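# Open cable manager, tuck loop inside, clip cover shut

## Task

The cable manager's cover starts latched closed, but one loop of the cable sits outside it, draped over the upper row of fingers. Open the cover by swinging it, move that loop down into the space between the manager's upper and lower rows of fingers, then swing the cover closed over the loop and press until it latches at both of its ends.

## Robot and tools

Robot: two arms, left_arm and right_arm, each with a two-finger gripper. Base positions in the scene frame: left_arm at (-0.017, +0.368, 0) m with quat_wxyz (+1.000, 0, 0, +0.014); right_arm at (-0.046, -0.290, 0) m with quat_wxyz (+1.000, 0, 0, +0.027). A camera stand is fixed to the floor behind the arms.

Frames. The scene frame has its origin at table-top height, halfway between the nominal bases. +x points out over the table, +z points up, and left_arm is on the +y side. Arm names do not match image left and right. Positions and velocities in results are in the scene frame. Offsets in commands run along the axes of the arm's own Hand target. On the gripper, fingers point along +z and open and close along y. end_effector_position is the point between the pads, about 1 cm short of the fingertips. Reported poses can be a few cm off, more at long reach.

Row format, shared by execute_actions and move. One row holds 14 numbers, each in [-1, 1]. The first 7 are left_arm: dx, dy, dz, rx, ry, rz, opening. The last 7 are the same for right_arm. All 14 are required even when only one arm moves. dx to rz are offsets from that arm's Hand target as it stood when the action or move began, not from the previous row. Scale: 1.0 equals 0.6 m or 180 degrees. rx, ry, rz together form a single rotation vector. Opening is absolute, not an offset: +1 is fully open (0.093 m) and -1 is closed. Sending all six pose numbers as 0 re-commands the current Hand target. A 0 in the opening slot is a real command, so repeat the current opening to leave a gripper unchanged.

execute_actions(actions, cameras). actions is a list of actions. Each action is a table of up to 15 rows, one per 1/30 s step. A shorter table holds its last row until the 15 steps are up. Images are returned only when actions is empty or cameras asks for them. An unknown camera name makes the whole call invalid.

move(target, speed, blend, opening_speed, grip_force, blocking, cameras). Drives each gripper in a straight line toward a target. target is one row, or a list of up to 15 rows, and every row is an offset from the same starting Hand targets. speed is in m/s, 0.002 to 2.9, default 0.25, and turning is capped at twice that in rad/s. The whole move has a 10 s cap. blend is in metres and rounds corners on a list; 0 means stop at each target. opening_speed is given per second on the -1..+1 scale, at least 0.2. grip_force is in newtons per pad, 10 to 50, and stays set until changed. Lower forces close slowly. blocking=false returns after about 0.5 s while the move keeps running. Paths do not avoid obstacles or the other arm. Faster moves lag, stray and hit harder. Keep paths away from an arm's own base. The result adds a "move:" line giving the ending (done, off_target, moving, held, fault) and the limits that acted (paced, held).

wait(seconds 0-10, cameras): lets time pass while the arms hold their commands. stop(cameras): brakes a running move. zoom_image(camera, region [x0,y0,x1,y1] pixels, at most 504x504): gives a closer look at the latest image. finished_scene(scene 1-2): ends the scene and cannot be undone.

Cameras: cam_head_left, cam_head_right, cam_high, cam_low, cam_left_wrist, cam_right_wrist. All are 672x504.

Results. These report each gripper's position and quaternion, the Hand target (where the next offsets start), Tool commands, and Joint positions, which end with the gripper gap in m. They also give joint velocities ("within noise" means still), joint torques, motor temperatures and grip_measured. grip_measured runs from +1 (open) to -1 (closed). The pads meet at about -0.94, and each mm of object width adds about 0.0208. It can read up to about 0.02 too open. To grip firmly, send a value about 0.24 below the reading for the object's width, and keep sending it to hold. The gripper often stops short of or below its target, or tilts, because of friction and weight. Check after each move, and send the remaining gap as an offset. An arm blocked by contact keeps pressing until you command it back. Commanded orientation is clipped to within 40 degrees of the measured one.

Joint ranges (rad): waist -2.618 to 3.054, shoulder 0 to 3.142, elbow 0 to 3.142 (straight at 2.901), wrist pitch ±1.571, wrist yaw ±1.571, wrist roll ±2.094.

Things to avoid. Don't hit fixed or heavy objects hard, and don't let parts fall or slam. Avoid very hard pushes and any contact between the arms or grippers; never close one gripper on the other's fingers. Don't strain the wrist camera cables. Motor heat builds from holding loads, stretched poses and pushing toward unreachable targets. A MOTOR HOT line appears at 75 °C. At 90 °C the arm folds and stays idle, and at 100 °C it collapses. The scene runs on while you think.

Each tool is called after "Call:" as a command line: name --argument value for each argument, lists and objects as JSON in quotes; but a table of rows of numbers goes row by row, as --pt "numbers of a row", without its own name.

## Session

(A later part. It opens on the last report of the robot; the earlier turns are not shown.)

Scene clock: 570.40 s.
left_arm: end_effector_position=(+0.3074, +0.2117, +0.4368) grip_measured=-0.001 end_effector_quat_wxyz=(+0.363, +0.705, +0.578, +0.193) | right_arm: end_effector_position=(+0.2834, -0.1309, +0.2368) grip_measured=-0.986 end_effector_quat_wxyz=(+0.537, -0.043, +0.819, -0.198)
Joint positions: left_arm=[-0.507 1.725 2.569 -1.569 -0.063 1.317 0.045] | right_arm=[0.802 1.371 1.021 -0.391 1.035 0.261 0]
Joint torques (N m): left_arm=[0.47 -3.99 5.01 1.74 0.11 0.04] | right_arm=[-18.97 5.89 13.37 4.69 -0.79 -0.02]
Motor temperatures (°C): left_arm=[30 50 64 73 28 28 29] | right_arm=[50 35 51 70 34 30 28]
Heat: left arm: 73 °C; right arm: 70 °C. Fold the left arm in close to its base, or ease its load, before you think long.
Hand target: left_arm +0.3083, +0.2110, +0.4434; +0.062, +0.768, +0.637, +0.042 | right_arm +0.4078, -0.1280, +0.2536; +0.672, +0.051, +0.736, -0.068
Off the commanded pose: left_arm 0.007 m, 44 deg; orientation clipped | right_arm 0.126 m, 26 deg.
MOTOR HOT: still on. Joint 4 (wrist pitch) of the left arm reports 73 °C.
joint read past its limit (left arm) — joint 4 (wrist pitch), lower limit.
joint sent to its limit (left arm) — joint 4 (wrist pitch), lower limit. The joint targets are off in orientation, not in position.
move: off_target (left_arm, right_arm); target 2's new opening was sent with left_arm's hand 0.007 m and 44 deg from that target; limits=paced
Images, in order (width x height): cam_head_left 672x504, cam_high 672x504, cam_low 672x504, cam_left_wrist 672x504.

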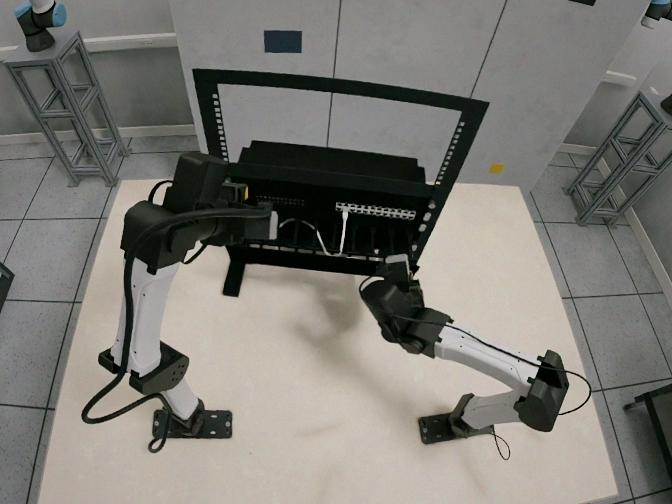

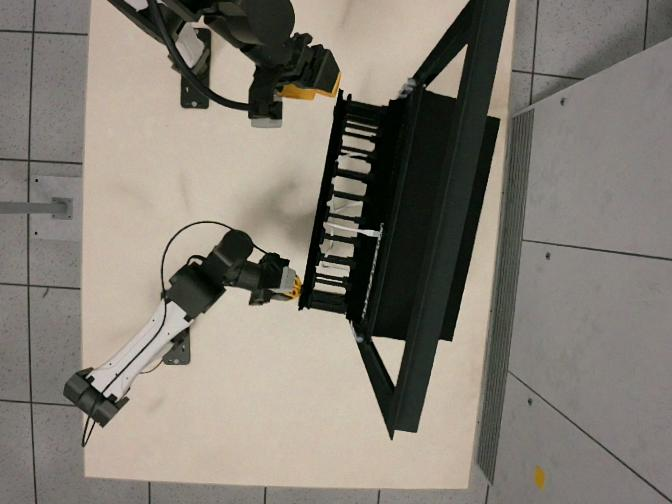

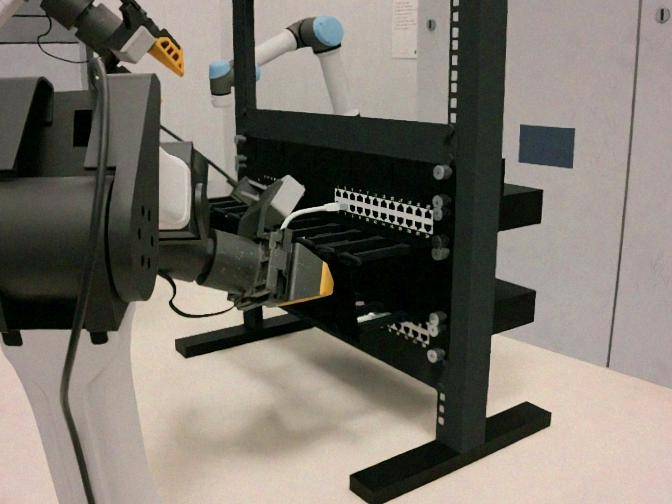

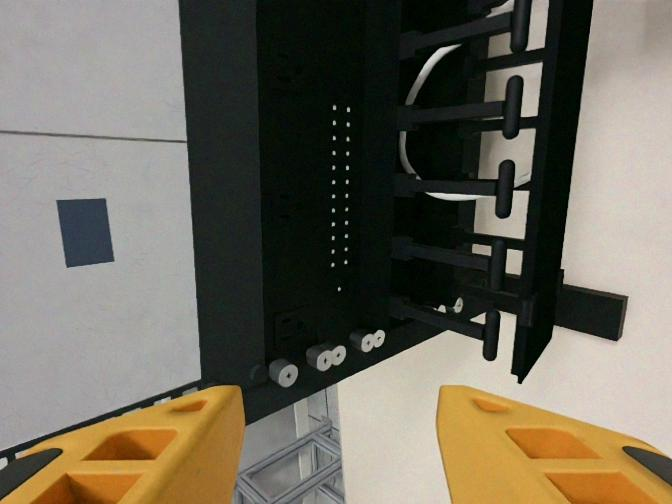

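Call:
move --pt "0 -0.027 0.14 -0.25 0 0 0.1 0 0 0 0 0 0 -1" --pt "0 -0.0 0.2 -0.25 0 0 0.1 0 0 0 0 0 0 -1" --speed 0.2 --cameras '["cam_high","cam_left_wrist","cam_low"]'

Scene clock: 574.60 s.
left_arm: end_effector_position=(+0.3236, +0.2070, +0.3221) grip_measured=+0.099 end_effector_quat_wxyz=(+0.343, +0.685, +0.578, +0.280) | right_arm: end_effector_position=(+0.2834, -0.1309, +0.2368) grip_measured=-0.986 end_effector_quat_wxyz=(+0.537, -0.043, +0.819, -0.198)
Joint positions: left_arm=[-0.607 1.346 1.516 -0.861 -0.309 1.307 0.05] | right_arm=[0.802 1.371 1.021 -0.391 1.035 0.261 0]
Joint torques (N m): left_arm=[0.43 -4.18 4.81 1.97 -0.04 0.19] | right_arm=[-19 5.86 13.45 4.7 -0.79 -0.02]
Motor temperatures (°C): left_arm=[30 49 62 69 28 28 29] | right_arm=[51 35 51 74 34 30 28]
Heat: left arm: 69 °C; right arm: 74 °C.
Hand target: left_arm +0.3255, +0.2062, +0.3248; +0.351, +0.685, +0.572, +0.283 | right_arm +0.4078, -0.1280, +0.2536; +0.672, +0.051, +0.736, -0.068
Off the commanded pose: left_arm 0.003 m, 1 deg | right_arm 0.126 m, 26 deg.
MOTOR HOT: cleared for the motors of the left arm.
move: off_target (right_arm)
Images, in order (width x height): cam_high 672x504, cam_low 672x504, cam_left_wrist 672x504.

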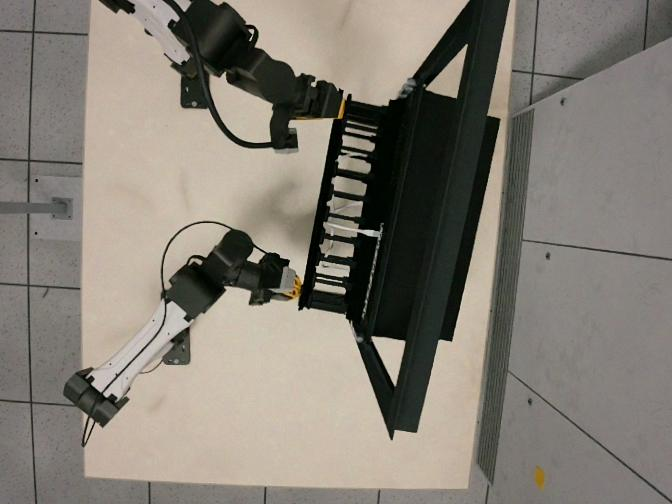

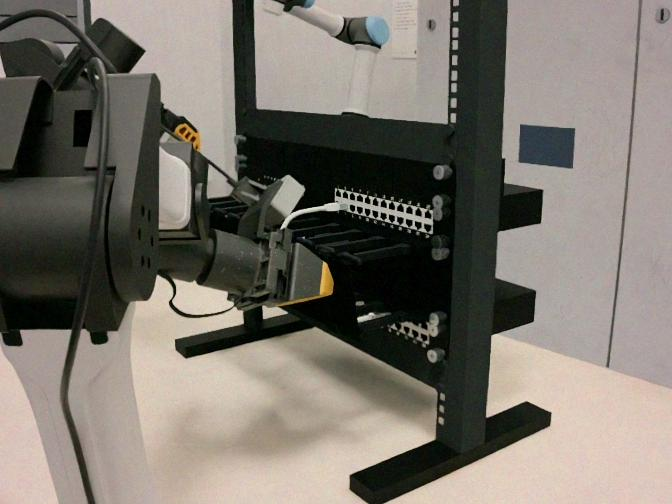

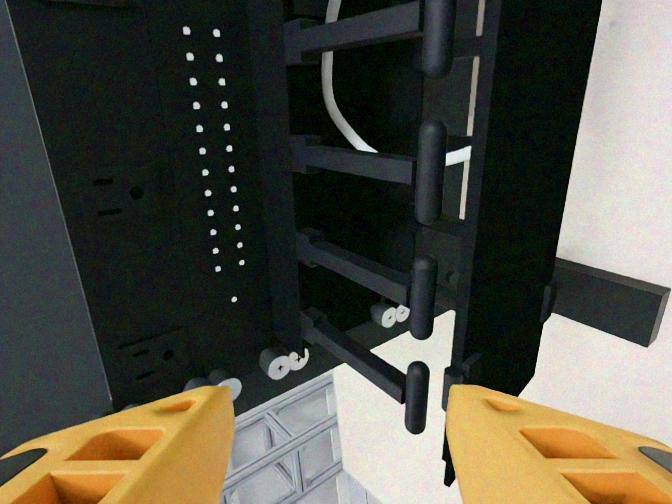

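Call:
move --pt "-0.005 -0.053 0 0 0 0 0.1 0 0 0 0 0 0 -1" --pt "-0.005 -0.053 0.05 0 0 0 0.1 0 0 0 0 0 0 -1" --speed 0.12 --cameras '["cam_high","cam_left_wrist"]'

Scene clock: 578.17 s.
left_arm: end_effector_position=(+0.3277, +0.2038, +0.2803) grip_measured=+0.099 end_effector_quat_wxyz=(+0.344, +0.684, +0.578, +0.283) | right_arm: end_effector_position=(+0.2834, -0.1309, +0.2368) grip_measured=-0.986 end_effector_quat_wxyz=(+0.537, -0.043, +0.819, -0.198)
Joint positions: left_arm=[-0.612 1.311 1.312 -0.689 -0.318 1.305 0.05] | right_arm=[0.802 1.371 1.021 -0.391 1.035 0.261 0]
Joint torques (N m): left_arm=[0.34 -3.86 5.26 1.93 -0.04 0.12] | right_arm=[-18.91 5.82 13.37 4.71 -0.77 -0.02]
Motor temperatures (°C): left_arm=[30 49 61 67 28 28 29] | right_arm=[52 35 51 77 34 30 28]
Heat: left arm: 67 °C; right arm: 77 °C. Fold the right arm in close to its base, or ease its load, before you think long.
Hand target: left_arm +0.3300, +0.2015, +0.2813; +0.351, +0.685, +0.572, +0.283 | right_arm +0.4078, -0.1280, +0.2536; +0.672, +0.051, +0.736, -0.068
Off the commanded pose: left_arm 0.003 m, 1 deg | right_arm 0.126 m, 26 deg.
MOTOR HOT: joint 4 (wrist pitch) of the right arm reports 77 °C; the controller's stop level is 90 °C. To cool a motor, set the load down, stop pushing, or move to a pose that needs little force.
move: off_target (right_arm)
Images, in order (width x height): cam_high 672x504, cam_left_wrist 672x504.

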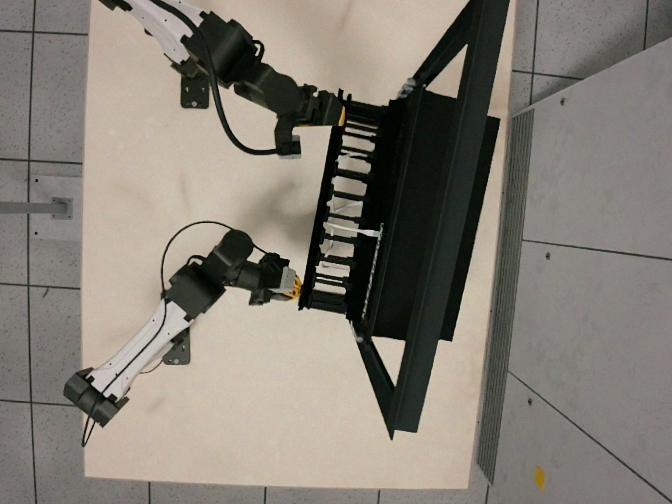

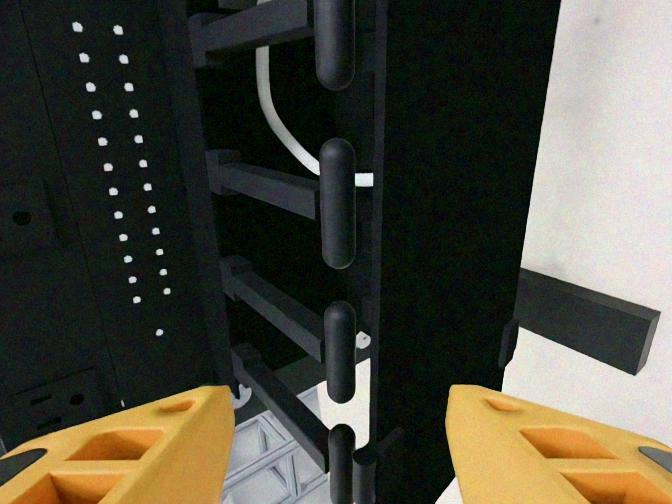

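Call:
move --target '[0.005,-0.007,0.03,0,0,0,0.1,0,0,0,0,0,0,-1]' --speed 0.1 --cameras '["cam_high","cam_left_wrist"]'

Call:
zoom_image --camera "cam_high" --region '[290, 70, 410, 160]'

Scene clock: 579.73 s.
left_arm: end_effector_position=(+0.3396, +0.2041, +0.2682) grip_measured=+0.099 end_effector_quat_wxyz=(+0.346, +0.682, +0.578, +0.283) | right_arm: end_effector_position=(+0.2834, -0.1309, +0.2368) grip_measured=-0.986 end_effector_quat_wxyz=(+0.537, -0.043, +0.819, -0.198)
Joint positions: left_arm=[-0.586 1.334 1.275 -0.62 -0.298 1.322 0.05] | right_arm=[0.802 1.371 1.021 -0.391 1.035 0.261 0]
Joint torques (N m): left_arm=[0.38 -3.82 5.34 1.88 -0.01 0.19] | right_arm=[-18.89 5.78 13.42 4.7 -0.79 -0.02]
Motor temperatures (°C): left_arm=[30 48 61 66 28 28 29] | right_arm=[52 35 52 79 33 30 28]
Heat: left arm: 66 °C; right arm: 79 °C. Fold the right arm in close to its base, or ease its load, before you think long.
Hand target: left_arm +0.3423, +0.2020, +0.2674; +0.351, +0.685, +0.572, +0.283 | right_arm +0.4078, -0.1280, +0.2536; +0.672, +0.051, +0.736, -0.068
Off the commanded pose: left_arm 0.004 m, 1 deg | right_arm 0.126 m, 26 deg.
MOTOR HOT: still on. Joint 4 (wrist pitch) of the right arm reports 79 °C.
move: off_target (right_arm)
Images, in order (width x height): cam_high 672x504, cam_left_wrist 672x504.

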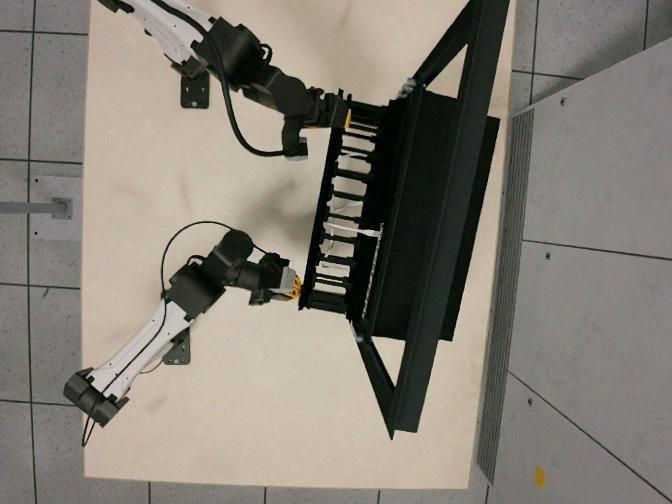

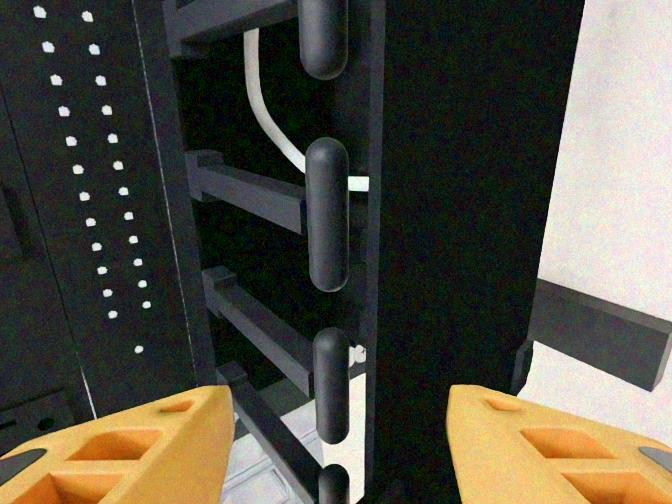

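Scaled by 4.200 from the camera's 672x504 image, which has a finer 960x720 frame.

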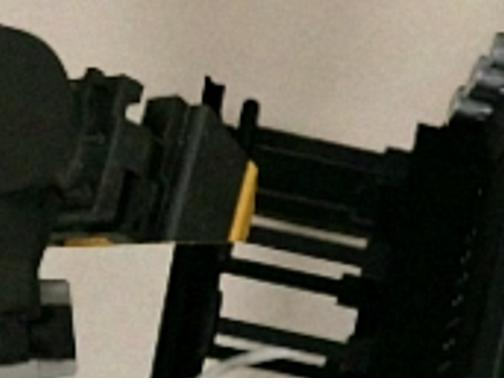

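Call:
move --pt "0.019 0.0 0.012 0 0 0 0.1 0 0 -0.08 0 0 0 -1" --pt "0.019 0.0 0.012 0 0 0 -0.4 0 0 -0.08 0 0 0 -1" --speed 0.1 --opening_speed 0.6 --cameras '["cam_high","cam_left_wrist"]'

Scene clock: 582.97 s.
left_arm: end_effector_position=(+0.3415, +0.2118, +0.2574) grip_measured=-0.394 end_effector_quat_wxyz=(+0.339, +0.692, +0.578, +0.270) | right_arm: end_effector_position=(+0.2833, -0.1305, +0.2371) grip_measured=-0.986 end_effector_quat_wxyz=(+0.550, -0.022, +0.815, -0.179)
Joint positions: left_arm=[-0.543 1.334 1.254 -0.62 -0.241 1.349 0.026] | right_arm=[0.803 1.357 0.994 -0.34 1.034 0.289 0]
Joint torques (N m): left_arm=[0.95 -3.82 5.46 2.23 -0.19 0.19] | right_arm=[-11.66 2.09 10.06 4.53 -0.42 -0.19]
Motor temperatures (°C): left_arm=[30 48 60 65 28 28 29] | right_arm=[52 34 51 80 33 30 28]
Heat: left arm: 65 °C; right arm: 80 °C. Fold the right arm in close to its base, or ease its load, before you think long.
Hand target: left_arm +0.3501, +0.2121, +0.2630; +0.351, +0.685, +0.572, +0.283 | right_arm +0.3606, -0.1198, +0.2577; +0.672, +0.051, +0.736, -0.068
Off the commanded pose: left_arm 0.010 m, 2 deg | right_arm 0.081 m, 23 deg.
MOTOR HOT: still on. Joint 4 (wrist pitch) of the right arm reports 80 °C.
move: off_target (right_arm)
Images, in order (width x height): cam_high 672x504, cam_left_wrist 672x504.

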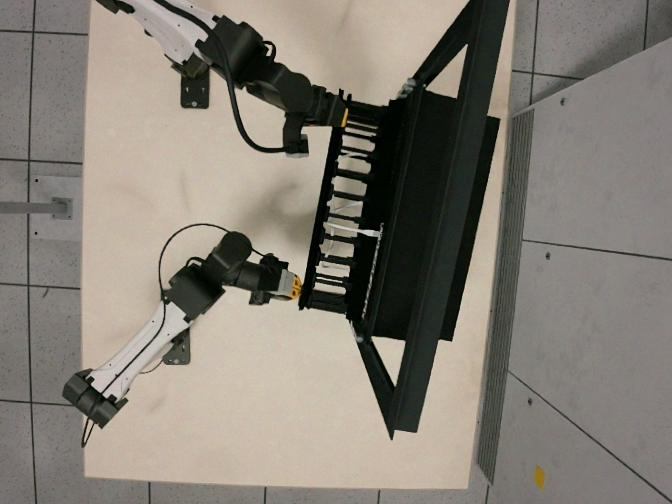

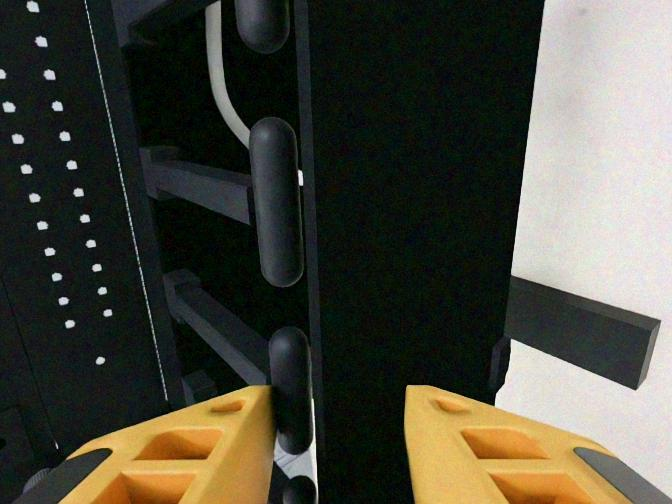

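Call:
move --pt "0.012 0.022 -0.01 0 0 0 -0.3 0 0 0 0 0 0 -1" --pt "0.012 0.022 0.012 0 0 0 -0.75 0 0 0 0 0 0 -1" --speed 0.1 --opening_speed 0.6 --cameras '["cam_high","cam_left_wrist"]'

Scene clock: 586.60 s.
left_arm: end_effector_position=(+0.3446, +0.2123, +0.2604) grip_measured=-0.691 end_effector_quat_wxyz=(+0.343, +0.700, +0.572, +0.257) | right_arm: end_effector_position=(+0.2870, -0.1306, +0.2377) grip_measured=-0.986 end_effector_quat_wxyz=(+0.560, -0.013, +0.806, -0.192)
Joint positions: left_arm=[-0.515 1.344 1.279 -0.636 -0.188 1.372 0.012] | right_arm=[0.805 1.379 0.988 -0.291 1.077 0.274 0]
Joint torques (N m): left_arm=[2.02 -1.31 7.53 2.33 -0.41 0.17] | right_arm=[-11.84 0.65 10.59 4.35 -0.78 -0.22]
Motor temperatures (°C): left_arm=[29 47 61 64 28 28 29] | right_arm=[51 34 51 82 33 30 28]
Heat: left arm: 64 °C; right arm: 82 °C. Fold the right arm in close to its base, or ease its load, before you think long.
Hand target: left_arm +0.3649, +0.2169, +0.2691; +0.351, +0.685, +0.572, +0.283 | right_arm +0.3607, -0.1199, +0.2577; +0.672, +0.051, +0.736, -0.068
Off the commanded pose: left_arm 0.023 m, 4 deg | right_arm 0.077 m, 22 deg.
MOTOR HOT: still on. Joint 4 (wrist pitch) of the right arm reports 82 °C.
move: off_target (left_arm, right_arm); target 2's new opening was sent with left_arm's hand 0.027 m and 4 deg from that target
Images, in order (width x height): cam_high 672x504, cam_left_wrist 672x504.

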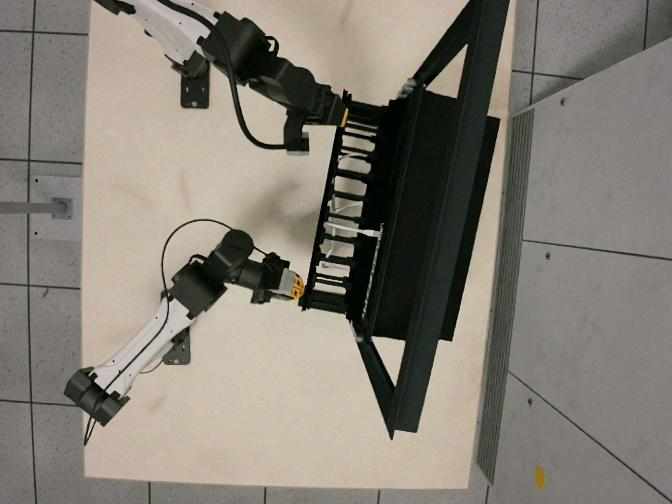

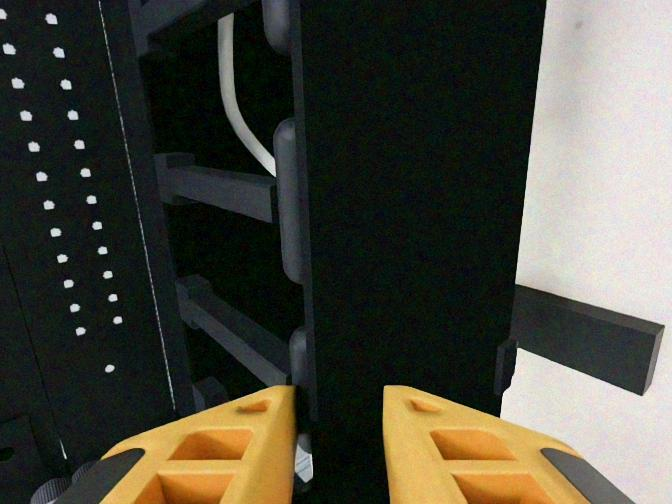

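Call:
move --target '[0,0,0,0,0,0,-1,0,0,0,0,0,0,-1]' --opening_speed 0.5 --cameras '["cam_high","cam_left_wrist"]'

Call:
zoom_image --camera "cam_high" --region '[260, 80, 420, 330]'

Scene clock: 587.67 s.
left_arm: end_effector_position=(+0.3447, +0.2124, +0.2604) grip_measured=-0.706 end_effector_quat_wxyz=(+0.343, +0.700, +0.572, +0.257) | right_arm: end_effector_position=(+0.2870, -0.1307, +0.2377) grip_measured=-0.986 end_effector_quat_wxyz=(+0.560, -0.013, +0.806, -0.193)
Joint positions: left_arm=[-0.515 1.344 1.279 -0.636 -0.187 1.373 0.011] | right_arm=[0.805 1.379 0.987 -0.289 1.077 0.273 0]
Joint torques (N m): left_arm=[1.89 -1.42 7.57 2.3 -0.41 0.22] | right_arm=[-11.88 0.59 10.62 4.36 -0.78 -0.19]
Motor temperatures (°C): left_arm=[29 47 60 64 28 28 29] | right_arm=[50 34 51 82 33 30 28]
Heat: left arm: 64 °C; right arm: 82 °C. Fold the right arm in close to its base, or ease its load, before you think long.
Hand target: left_arm +0.3649, +0.2169, +0.2691; +0.351, +0.685, +0.572, +0.283 | right_arm +0.3607, -0.1199, +0.2577; +0.672, +0.051, +0.736, -0.068
Off the commanded pose: left_arm 0.022 m, 4 deg | right_arm 0.077 m, 22 deg.
MOTOR HOT: still on. Joint 4 (wrist pitch) of the right arm reports 82 °C.
move: off_target (left_arm, right_arm)
Images, in order (width x height): cam_high 672x504, cam_left_wrist 672x504.

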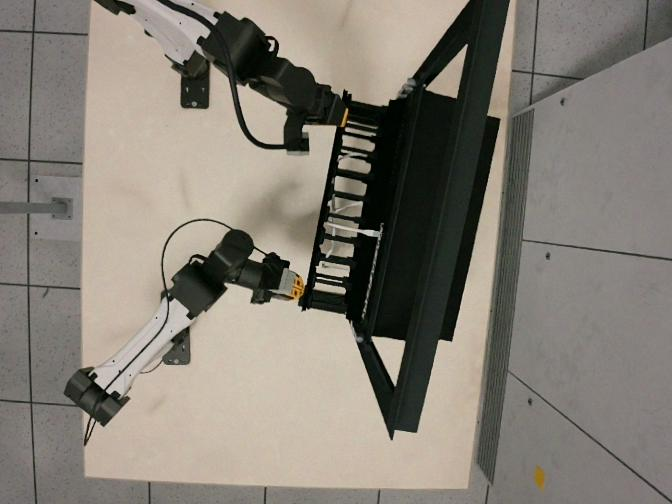

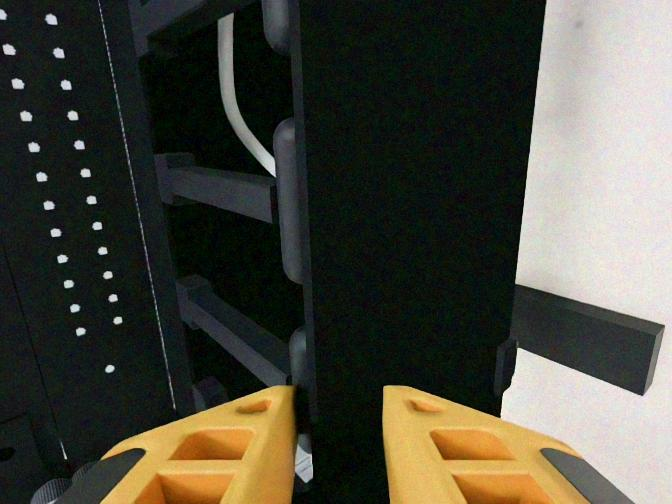

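Scaled by 2.016 from the camera's 672x504 image, which has a finer 960x720 frame.

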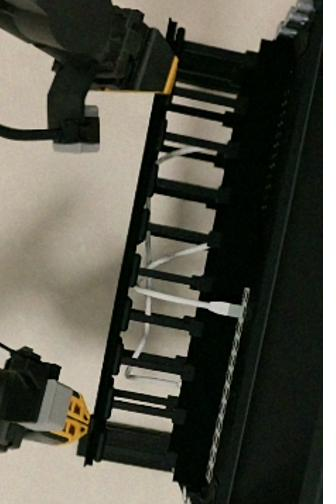

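Call:
move --target '[-0.012,-0.022,-0.012,0,0,0,-0.2,0,0,0,0,0,0,-1]' --speed 0.1 --opening_speed 1 --cameras '["cam_high","cam_left_wrist"]'

Scene clock: 589.07 s.
left_arm: end_effector_position=(+0.3359, +0.2125, +0.2547) grip_measured=-0.202 end_effector_quat_wxyz=(+0.329, +0.706, +0.571, +0.259) | right_arm: end_effector_position=(+0.2818, -0.1305, +0.2362) grip_measured=-0.986 end_effector_quat_wxyz=(+0.555, -0.024, +0.808, -0.197)
Joint positions: left_arm=[-0.538 1.33 1.262 -0.66 -0.216 1.371 0.036] | right_arm=[0.817 1.369 0.984 -0.321 1.079 0.273 0]
Joint torques (N m): left_arm=[0.39 -3.56 4.78 2.59 -0.42 -0.08] | right_arm=[-12.6 1.06 11.21 4.4 -0.71 -0.07]
Motor temperatures (°C): left_arm=[29 46 60 64 28 28 29] | right_arm=[50 34 50 83 33 30 28]
Heat: left arm: 64 °C; right arm: 83 °C. Fold the right arm in close to its base, or ease its load, before you think long.
Hand target: left_arm +0.3501, +0.2121, +0.2629; +0.351, +0.685, +0.572, +0.283 | right_arm +0.3606, -0.1197, +0.2578; +0.672, +0.051, +0.736, -0.068
Off the commanded pose: left_arm 0.016 m, 4 deg | right_arm 0.082 m, 23 deg.
MOTOR HOT: still on. Joint 4 (wrist pitch) of the right arm reports 83 °C.
move: off_target (left_arm, right_arm)
Images, in order (width x height): cam_high 672x504, cam_left_wrist 672x504.

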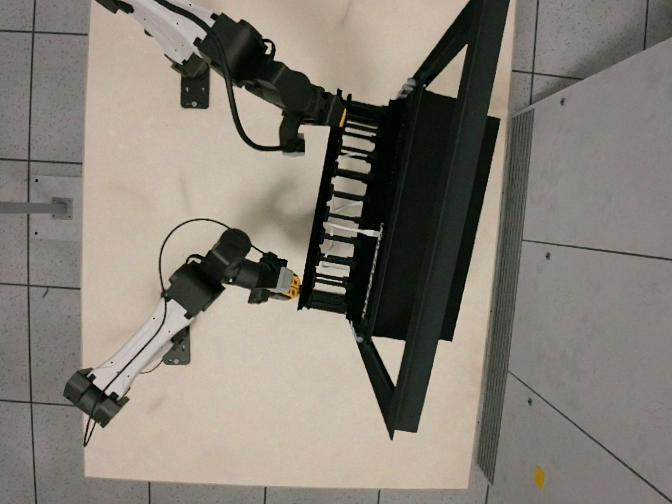

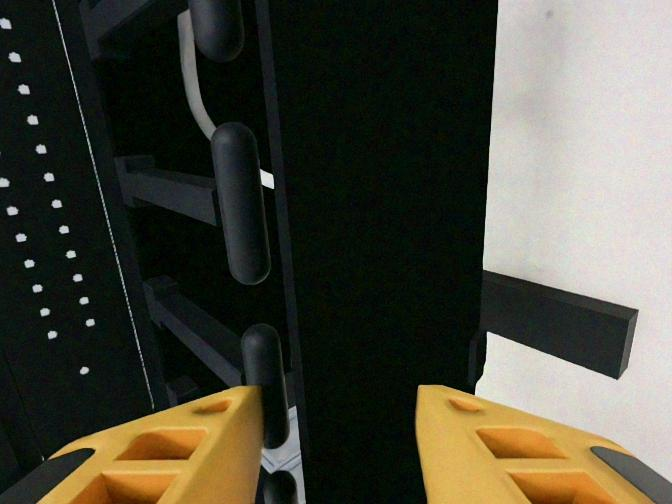

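Call:
zoom_image --camera "cam_left_wrist" --region '[150, 0, 350, 300]'

Scaled by 1.680 from the camera's 672x504 image, which has a finer 960x720 frame.

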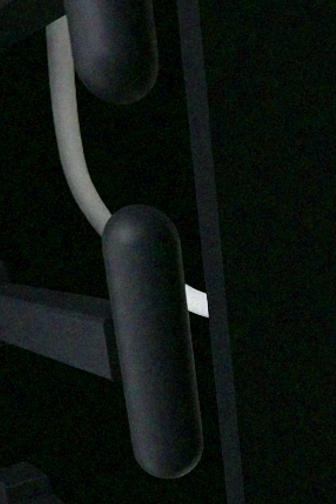

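Call:
move --pt "0 -0.03 -0.05 0 0 0 0.1 0 0 0 0 0 0 -1" --pt "0 -0.03 -0.2 0 0 0 0.1 0 0 -0.03 0 0 0 -1" --pt "0 -0.03 -0.2 0 0 0 0.1 0.04 0 -0.18 0 0 0 -1" --pt "0 -0.03 -0.2 0 0 0 0.1 0.09 0 -0.27 0 0 0 -1" --pt "0 -0.03 -0.2 0 0 0 0.1 0.235 0 -0.32 0 0 0 -1" --pt "0 -0.03 -0.2 0 0 0 0.1 0.29 0 -0.36 0 0 0 -1" --speed 0.12 --blend '[0,0.01,0.01,0.01,0.01,0]' --cameras '["cam_high","cam_left_wrist","cam_low","cam_head_right"]'

Call:
zoom_image --camera "cam_high" --region '[280, 80, 400, 330]'

Scene clock: 596.67 s.
left_arm: end_effector_position=(+0.2442, +0.2322, +0.3040) grip_measured=+0.099 end_effector_quat_wxyz=(+0.334, +0.698, +0.570, +0.276) | right_arm: end_effector_position=(+0.1344, -0.0926, +0.0980) grip_measured=-0.986 end_effector_quat_wxyz=(+0.694, -0.005, +0.719, -0.037)
Joint positions: left_arm=[-0.723 1.066 1.297 -0.97 -0.382 1.249 0.05] | right_arm=[1.455 1.61 0.414 0.041 1.535 1.095 0]
Joint torques (N m): left_arm=[-0.28 -1.99 7.72 1.67 -0.37 -0.11] | right_arm=[0.49 -6 6.17 0.56 0.48 0.11]
Motor temperatures (°C): left_arm=[29 45 59 61 28 28 29] | right_arm=[47 34 49 79 33 30 28]
Heat: left arm: 61 °C; right arm: 79 °C. Fold the right arm in close to its base, or ease its load, before you think long.
Hand target: left_arm +0.2449, +0.2329, +0.3196; +0.351, +0.685, +0.572, +0.283 | right_arm +0.1326, -0.0864, +0.1035; +0.672, +0.051, +0.736, -0.068
Off the commanded pose: left_arm 0.016 m, 3 deg | right_arm 0.008 m, 8 deg.
MOTOR HOT: still on. Joint 4 (wrist pitch) of the right arm reports 79 °C.
move: off_target (left_arm, right_arm)
Images, in order (width x height): cam_head_right 672x504, cam_high 672x504, cam_low 672x504, cam_left_wrist 672x504.

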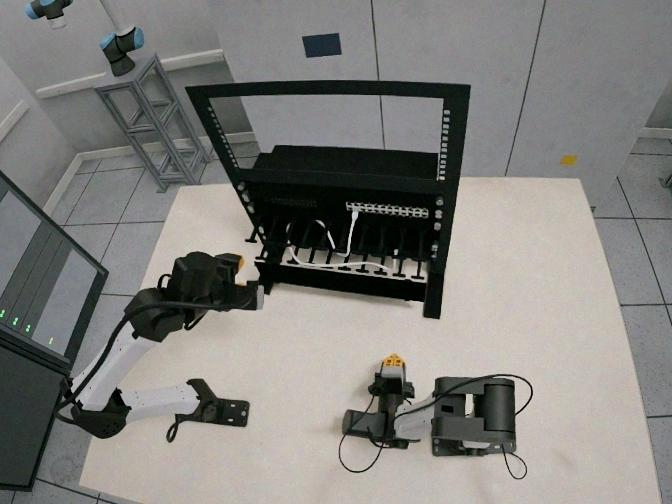

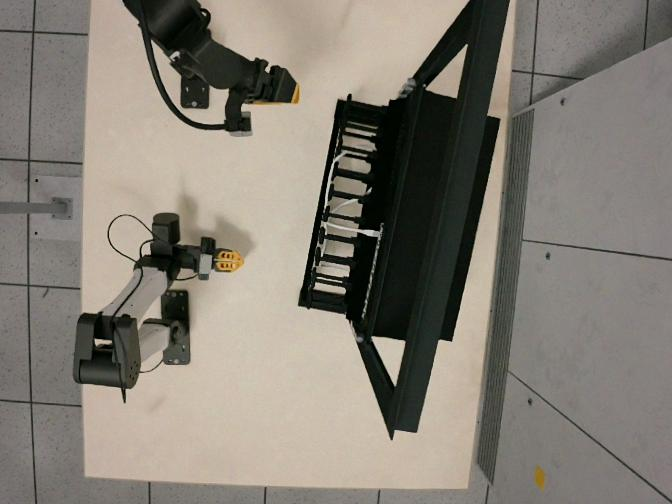

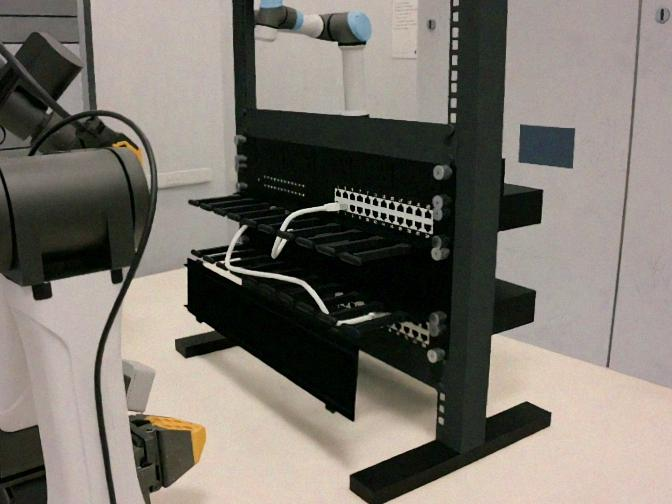

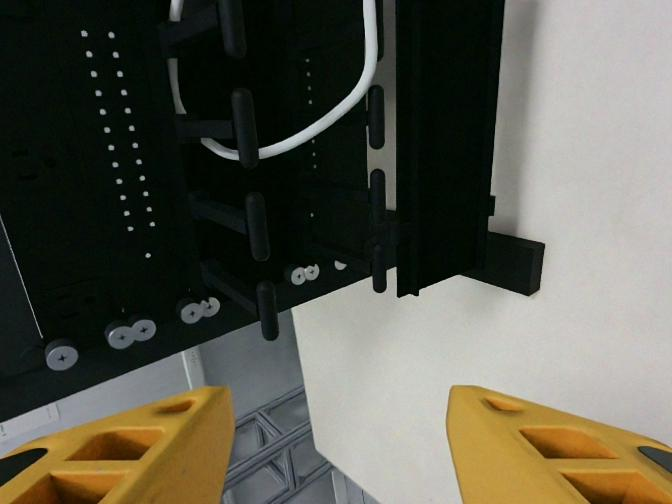

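Scaled by 2.016 from the camera's 672x504 image, which has a finer 960x720 frame.

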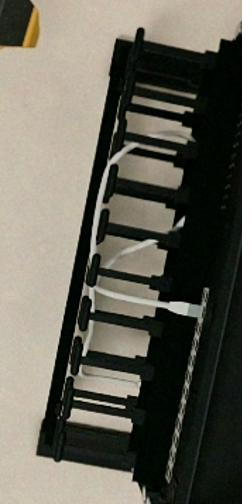

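Call:
zoom_image --camera "cam_low" --region '[180, 180, 450, 380]'

Call:
zoom_image --camera "cam_head_right" --region '[230, 180, 460, 320]'

Call:
zoom_image --camera "cam_left_wrist" --region '[150, 0, 550, 300]'

Scaled by 1.867 from the camera's 672x504 image, which has a finer 960x720 frame.

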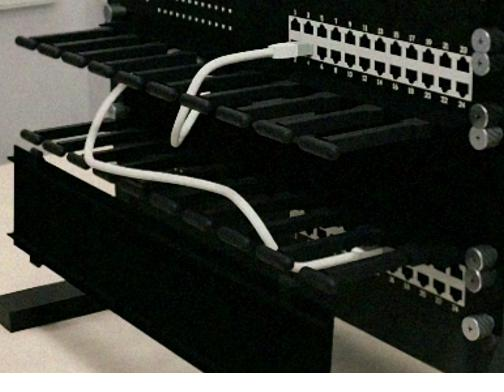

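Scaled by 2.191 from the camera's 672x504 image, which has a finer 960x720 frame.

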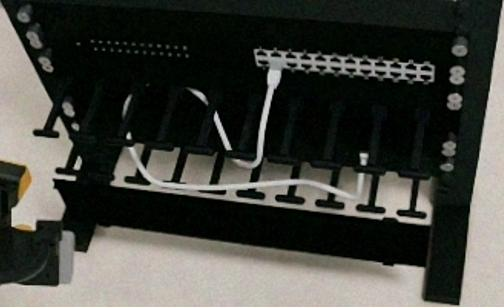

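Scaled by 1.260 from the camera's 672x504 image, which has a finer 960x720 frame.

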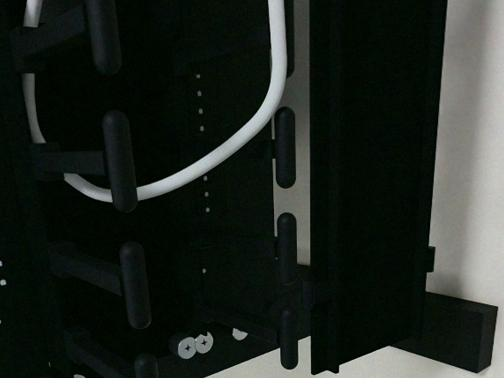

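Call:
move --target '[0,0,-0.08,0,0,0,0.1,-0.29,-0.11,0.05,0,0,0,-1]' --speed 0.2

Scene clock: 601.63 s.
left_arm: end_effector_position=(+0.2073, +0.2383, +0.3337) grip_measured=+0.099 end_effector_quat_wxyz=(+0.333, +0.699, +0.569, +0.277) | right_arm: end_effector_position=(+0.1651, -0.1552, +0.2675) grip_measured=-0.986 end_effector_quat_wxyz=(+0.672, +0.037, +0.735, -0.080)
Joint positions: left_arm=[-0.861 1.037 1.435 -1.18 -0.484 1.148 0.05] | right_arm=[1.242 0.918 0.697 -0.455 1.436 0.602 0]
Joint torques (N m): left_arm=[-0.59 -1.46 7.39 1.59 -0.41 -0.09] | right_arm=[-0.83 -1.68 10.24 1.03 0.21 0.1]
Motor temperatures (°C): left_arm=[29 45 59 60 28 28 29] | right_arm=[45 34 48 73 33 30 28]
Heat: left arm: 60 °C; right arm: 73 °C. Fold the right arm in close to its base, or ease its load, before you think long.
Hand target: left_arm +0.2070, +0.2404, +0.3481; +0.351, +0.685, +0.572, +0.283 | right_arm +0.1671, -0.1535, +0.2763; +0.672, +0.051, +0.736, -0.068
Off the commanded pose: left_arm 0.015 m, 3 deg | right_arm 0.009 m, 2 deg.
MOTOR HOT: still on. Joint 4 (wrist pitch) of the right arm reports 73 °C.
move: off_target (left_arm)

Call:
move --pt "0 0 0 0 0 0 0.1 0 -0.03 -0.1 0 0 0 -1" --pt "0 0 0 0 0 0 0.1 0.06 -0.3 -0.08 -0.493 -0.005 -0.0385 -1" --pt "0 0 0 0 0 0 0.1 0.037 -0.2 0.01 -0.493 -0.005 -0.0385 -1" --speed 0.25 --blend 0.02

Scene clock: 607.23 s.
left_arm: end_effector_position=(+0.2073, +0.2384, +0.3338) grip_measured=+0.099 end_effector_quat_wxyz=(+0.333, +0.699, +0.569, +0.277) | right_arm: end_effector_position=(+0.1254, -0.2740, +0.2623) grip_measured=-0.986 end_effector_quat_wxyz=(+0.660, -0.222, +0.709, +0.109)
Joint positions: left_arm=[-0.861 1.037 1.435 -1.18 -0.484 1.148 0.05] | right_arm=[1.874 0.001 0.801 -1.568 1.42 0.622 0]
Joint torques (N m): left_arm=[-0.39 -1.24 7.09 1.55 -0.38 -0.11] | right_arm=[0.66 4.22 4.16 1.06 0.45 0.1]
Motor temperatures (°C): left_arm=[29 44 60 58 28 28 29] | right_arm=[43 33 47 68 33 30 28]
Heat: left arm: 60 °C; right arm: 68 °C.
Hand target: left_arm +0.2070, +0.2404, +0.3481; +0.351, +0.685, +0.572, +0.283 | right_arm +0.1510, -0.2732, +0.2576; +0.561, -0.422, +0.615, +0.358
Off the commanded pose: left_arm 0.014 m, 3 deg | right_arm 0.026 m, 52 deg; orientation clipped.
MOTOR HOT: cleared for the motors of the right arm.
shoulder posture changed (right arm): the wrist came as close to joint 1's axis as it can, and the arm is now in the other of its two shoulder postures.
joint read past its limit (right arm) — joint 4 (wrist pitch), lower limit.
joint sent to its limit (right arm) — joint 2 (shoulder), lower limit; joint 4 (wrist pitch), lower limit. The joint targets are off in position and orientation.
move: off_target (left_arm, right_arm); limits=paced

Call:
move --target '[0,0,0,0,0,0,0.1,0.097,-0.13,-0.07,0,0,0,-1]' --speed 0.2 --cameras '["cam_high","cam_head_right"]'

Scene clock: 610.07 s.
left_arm: end_effector_position=(+0.2073, +0.2384, +0.3338) grip_measured=+0.099 end_effector_quat_wxyz=(+0.333, +0.699, +0.569, +0.277) | right_arm: end_effector_position=(+0.1174, -0.3257, +0.2155) grip_measured=-0.986 end_effector_quat_wxyz=(+0.656, -0.081, +0.745, -0.089)
Joint positions: left_arm=[-0.861 1.037 1.435 -1.18 -0.484 1.148 0.05] | right_arm=[1.407 0.001 0.581 -1.568 1.421 0.739 0]
Joint torques (N m): left_arm=[-0.34 -1.44 7.17 1.62 -0.41 -0.15] | right_arm=[-0.76 3.41 4.7 0.87 0.49 0.09]
Motor temperatures (°C): left_arm=[29 44 60 57 28 28 29] | right_arm=[42 33 47 66 33 30 28]
Heat: left arm: 60 °C; right arm: 66 °C.
Hand target: left_arm +0.2070, +0.2404, +0.3481; +0.351, +0.685, +0.572, +0.283 | right_arm +0.2057, -0.3486, +0.2070; +0.627, -0.294, +0.699, +0.181
Off the commanded pose: left_arm 0.015 m, 3 deg | right_arm 0.092 m, 68 deg; orientation clipped.
joint read past its limit (right arm) — joint 4 (wrist pitch), lower limit.
joint sent to its limit (right arm) — joint 2 (shoulder), lower limit; joint 4 (wrist pitch), lower limit. The joint targets are off in position and orientation.
move: off_target (left_arm, right_arm); limits=paced
Images, in order (width x height): cam_head_right 672x504, cam_high 672x504.

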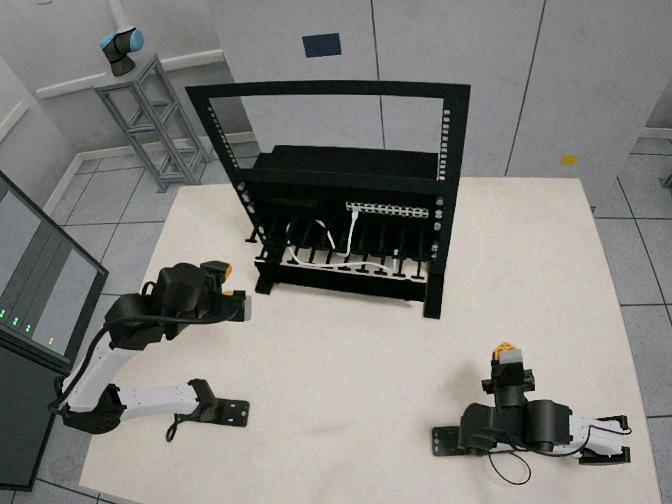

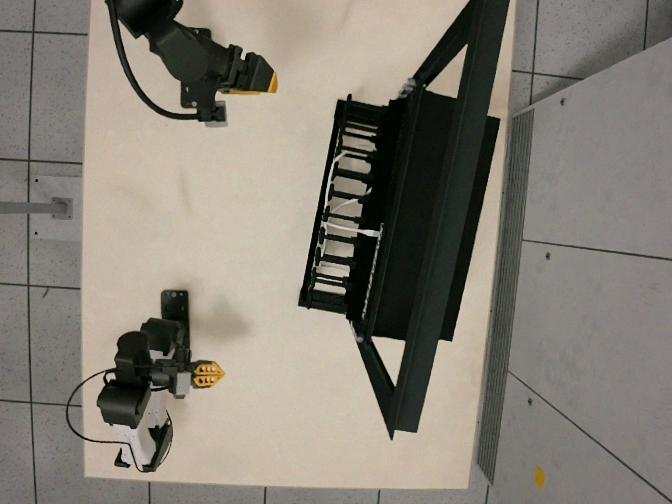

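Call:
move --target '[0,0,0,0,0,0,0.1,-0.091,0.213,0.198,0.274,0.003,0.021,-1]' --speed 0.2

Scene clock: 615.80 s.
left_arm: end_effector_position=(+0.2073, +0.2384, +0.3338) grip_measured=+0.099 end_effector_quat_wxyz=(+0.333, +0.699, +0.569, +0.277) | right_arm: end_effector_position=(+0.2163, -0.1675, +0.2254) grip_measured=-0.986 end_effector_quat_wxyz=(+0.679, +0.012, +0.725, -0.115)
Joint positions: left_arm=[-0.861 1.037 1.435 -1.18 -0.484 1.148 0.05] | right_arm=[0.951 0.975 0.381 0.453 1.187 -0.02 0]
Joint torques (N m): left_arm=[-0.25 -1.17 7.1 1.56 -0.42 -0.14] | right_arm=[-0.87 -2.37 7.13 1.63 -0.1 -0.13]
Motor temperatures (°C): left_arm=[29 43 61 56 28 28 29] | right_arm=[40 33 46 63 33 30 28]
Heat: left arm: 61 °C; right arm: 63 °C.
Hand target: left_arm +0.2070, +0.2404, +0.3481; +0.351, +0.685, +0.572, +0.283 | right_arm +0.2181, -0.1673, +0.2282; +0.683, +0.016, +0.722, -0.109
Off the commanded pose: left_arm 0.015 m, 3 deg | right_arm 0.003 m, 1 deg.
shoulder posture changed (right arm): the wrist came as close to joint 1's axis as it can, and the arm is now in the other of its two shoulder postures.
move: off_target (left_arm)

Call:
move --pt "0 0 0 0 0 0 0.1 0.005 -0.12 0.07 -0.25 -0.0025 -0.02 -1" --pt "0 0 0 0 0 0 0.1 0.01 -0.212 0.084 -0.493 -0.005 -0.0385 -1" --speed 0.25 --blend 0.02

Scene clock: 619.83 s.
left_arm: end_effector_position=(+0.2073, +0.2384, +0.3338) grip_measured=+0.099 end_effector_quat_wxyz=(+0.333, +0.699, +0.569, +0.277) | right_arm: end_effector_position=(+0.2436, -0.2971, +0.2275) grip_measured=-0.986 end_effector_quat_wxyz=(+0.640, -0.335, +0.625, +0.296)
Joint positions: left_arm=[-0.861 1.037 1.435 -1.18 -0.484 1.148 0.05] | right_arm=[-0.698 1.338 0.787 -0.509 -1.564 -1.119 0]
Joint torques (N m): left_arm=[-0.44 -1.36 7.32 1.62 -0.44 -0.14] | right_arm=[-0.77 -4.92 9.22 0.7 -0.68 -0.21]
Motor temperatures (°C): left_arm=[29 43 61 55 28 28 29] | right_arm=[39 33 46 62 32 30 28]
Heat: left arm: 61 °C; right arm: 62 °C.
Hand target: left_arm +0.2070, +0.2404, +0.3481; +0.351, +0.685, +0.572, +0.283 | right_arm +0.2453, -0.3013, +0.2372; +0.498, -0.506, +0.587, +0.390
Off the commanded pose: left_arm 0.015 m, 3 deg | right_arm 0.011 m, 28 deg.
joint sent to its limit (right arm) — joint 5 (wrist yaw), lower limit. The joint targets are off in orientation, not in position.
move: off_target (left_arm, right_arm)

Call:
move --target '[0,0,0,0,0,0,0.1,0.155,-0.07,0.01,0,0,0,-1]' --speed 0.2

Scene clock: 623.87 s.
left_arm: end_effector_position=(+0.2073, +0.2384, +0.3338) grip_measured=+0.099 end_effector_quat_wxyz=(+0.333, +0.699, +0.569, +0.277) | right_arm: end_effector_position=(+0.2860, -0.3232, +0.1442) grip_measured=-0.986 end_effector_quat_wxyz=(+0.481, -0.450, +0.682, +0.318)
Joint positions: left_arm=[-0.861 1.037 1.435 -1.18 -0.484 1.148 0.05] | right_arm=[-0.64 1.966 1.359 -1.431 -1.186 -2.069 0]
Joint torques (N m): left_arm=[-0.55 -1.35 7.25 1.55 -0.39 -0.09] | right_arm=[0.72 -8.75 7.53 -0.67 -0.5 -0.2]
Motor temperatures (°C): left_arm=[29 42 61 54 28 28 29] | right_arm=[38 33 46 60 32 30 28]
Heat: left arm: 61 °C; right arm: 60 °C.
Hand target: left_arm +0.2070, +0.2404, +0.3481; +0.351, +0.685, +0.572, +0.283 | right_arm +0.2884, -0.3224, +0.1470; +0.498, -0.506, +0.587, +0.390
Off the commanded pose: left_arm 0.015 m, 3 deg | right_arm 0.004 m, 15 deg.
joint sent to its limit (right arm) — joint 6 (wrist roll), lower limit. The joint targets are off in orientation, not in position.
move: off_target (left_arm, right_arm)

Call:
move --target '[0,0,0,0,0,0,0.1,-0.0245,-0.0177,0.182,0,-0.042,0,-1]' --speed 0.12 --cameras '["cam_high","cam_low","cam_right_wrist"]'

Scene clock: 627.03 s.
left_arm: end_effector_position=(+0.2073, +0.2384, +0.3338) grip_measured=+0.099 end_effector_quat_wxyz=(+0.333, +0.699, +0.569, +0.277) | right_arm: end_effector_position=(+0.3150, -0.2163, +0.1375) grip_measured=-0.986 end_effector_quat_wxyz=(+0.524, -0.472, +0.575, +0.415)
Joint positions: left_arm=[-0.861 1.037 1.435 -1.18 -0.484 1.148 0.05] | right_arm=[-0.324 2.09 1.346 -1.305 -1.451 -2.069 0]
Joint torques (N m): left_arm=[-0.32 -1.5 7.19 1.58 -0.46 -0.1] | right_arm=[0.18 -9.76 5.93 -0.33 -0.72 -0.18]
Motor temperatures (°C): left_arm=[29 42 61 53 28 28 29] | right_arm=[38 34 45 59 32 30 28]
Heat: left arm: 61 °C; right arm: 59 °C.
Hand target: left_arm +0.2070, +0.2404, +0.3481; +0.351, +0.685, +0.572, +0.283 | right_arm +0.3195, -0.2164, +0.1399; +0.535, -0.479, +0.553, +0.422
Off the commanded pose: left_arm 0.015 m, 3 deg | right_arm 0.005 m, 3 deg.
joint sent to its limit (right arm) — joint 6 (wrist roll), lower limit. The joint targets still meet the commanded pose.
move: off_target (left_arm, right_arm)
Images, in order (width x height): cam_high 672x504, cam_low 672x504, cam_right_wrist 672x504.

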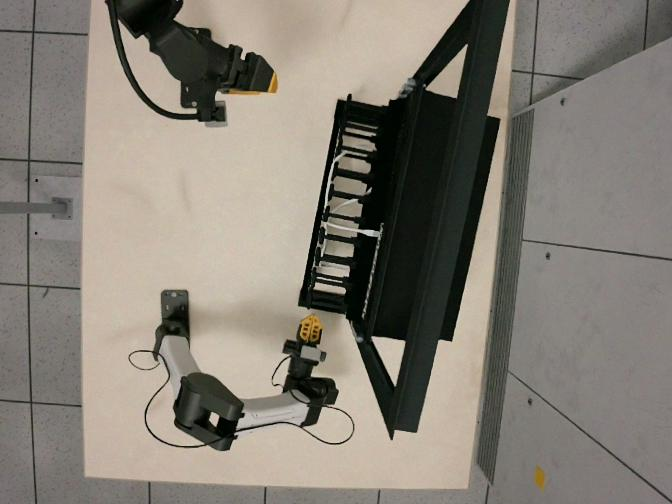

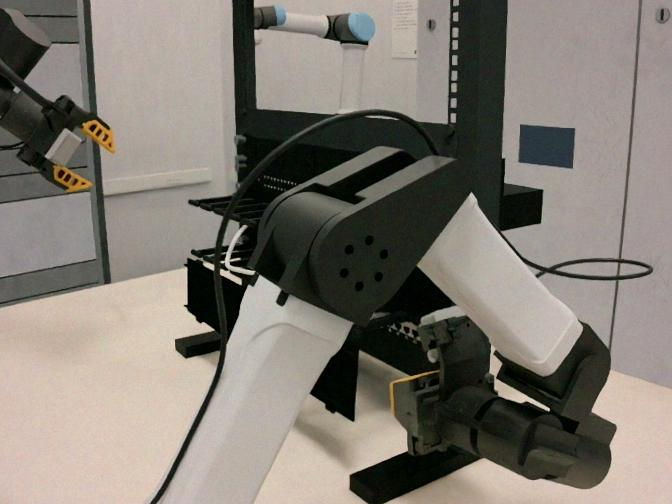

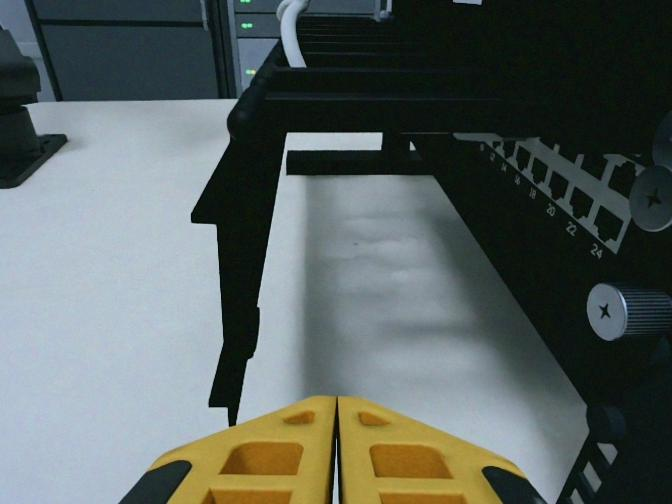

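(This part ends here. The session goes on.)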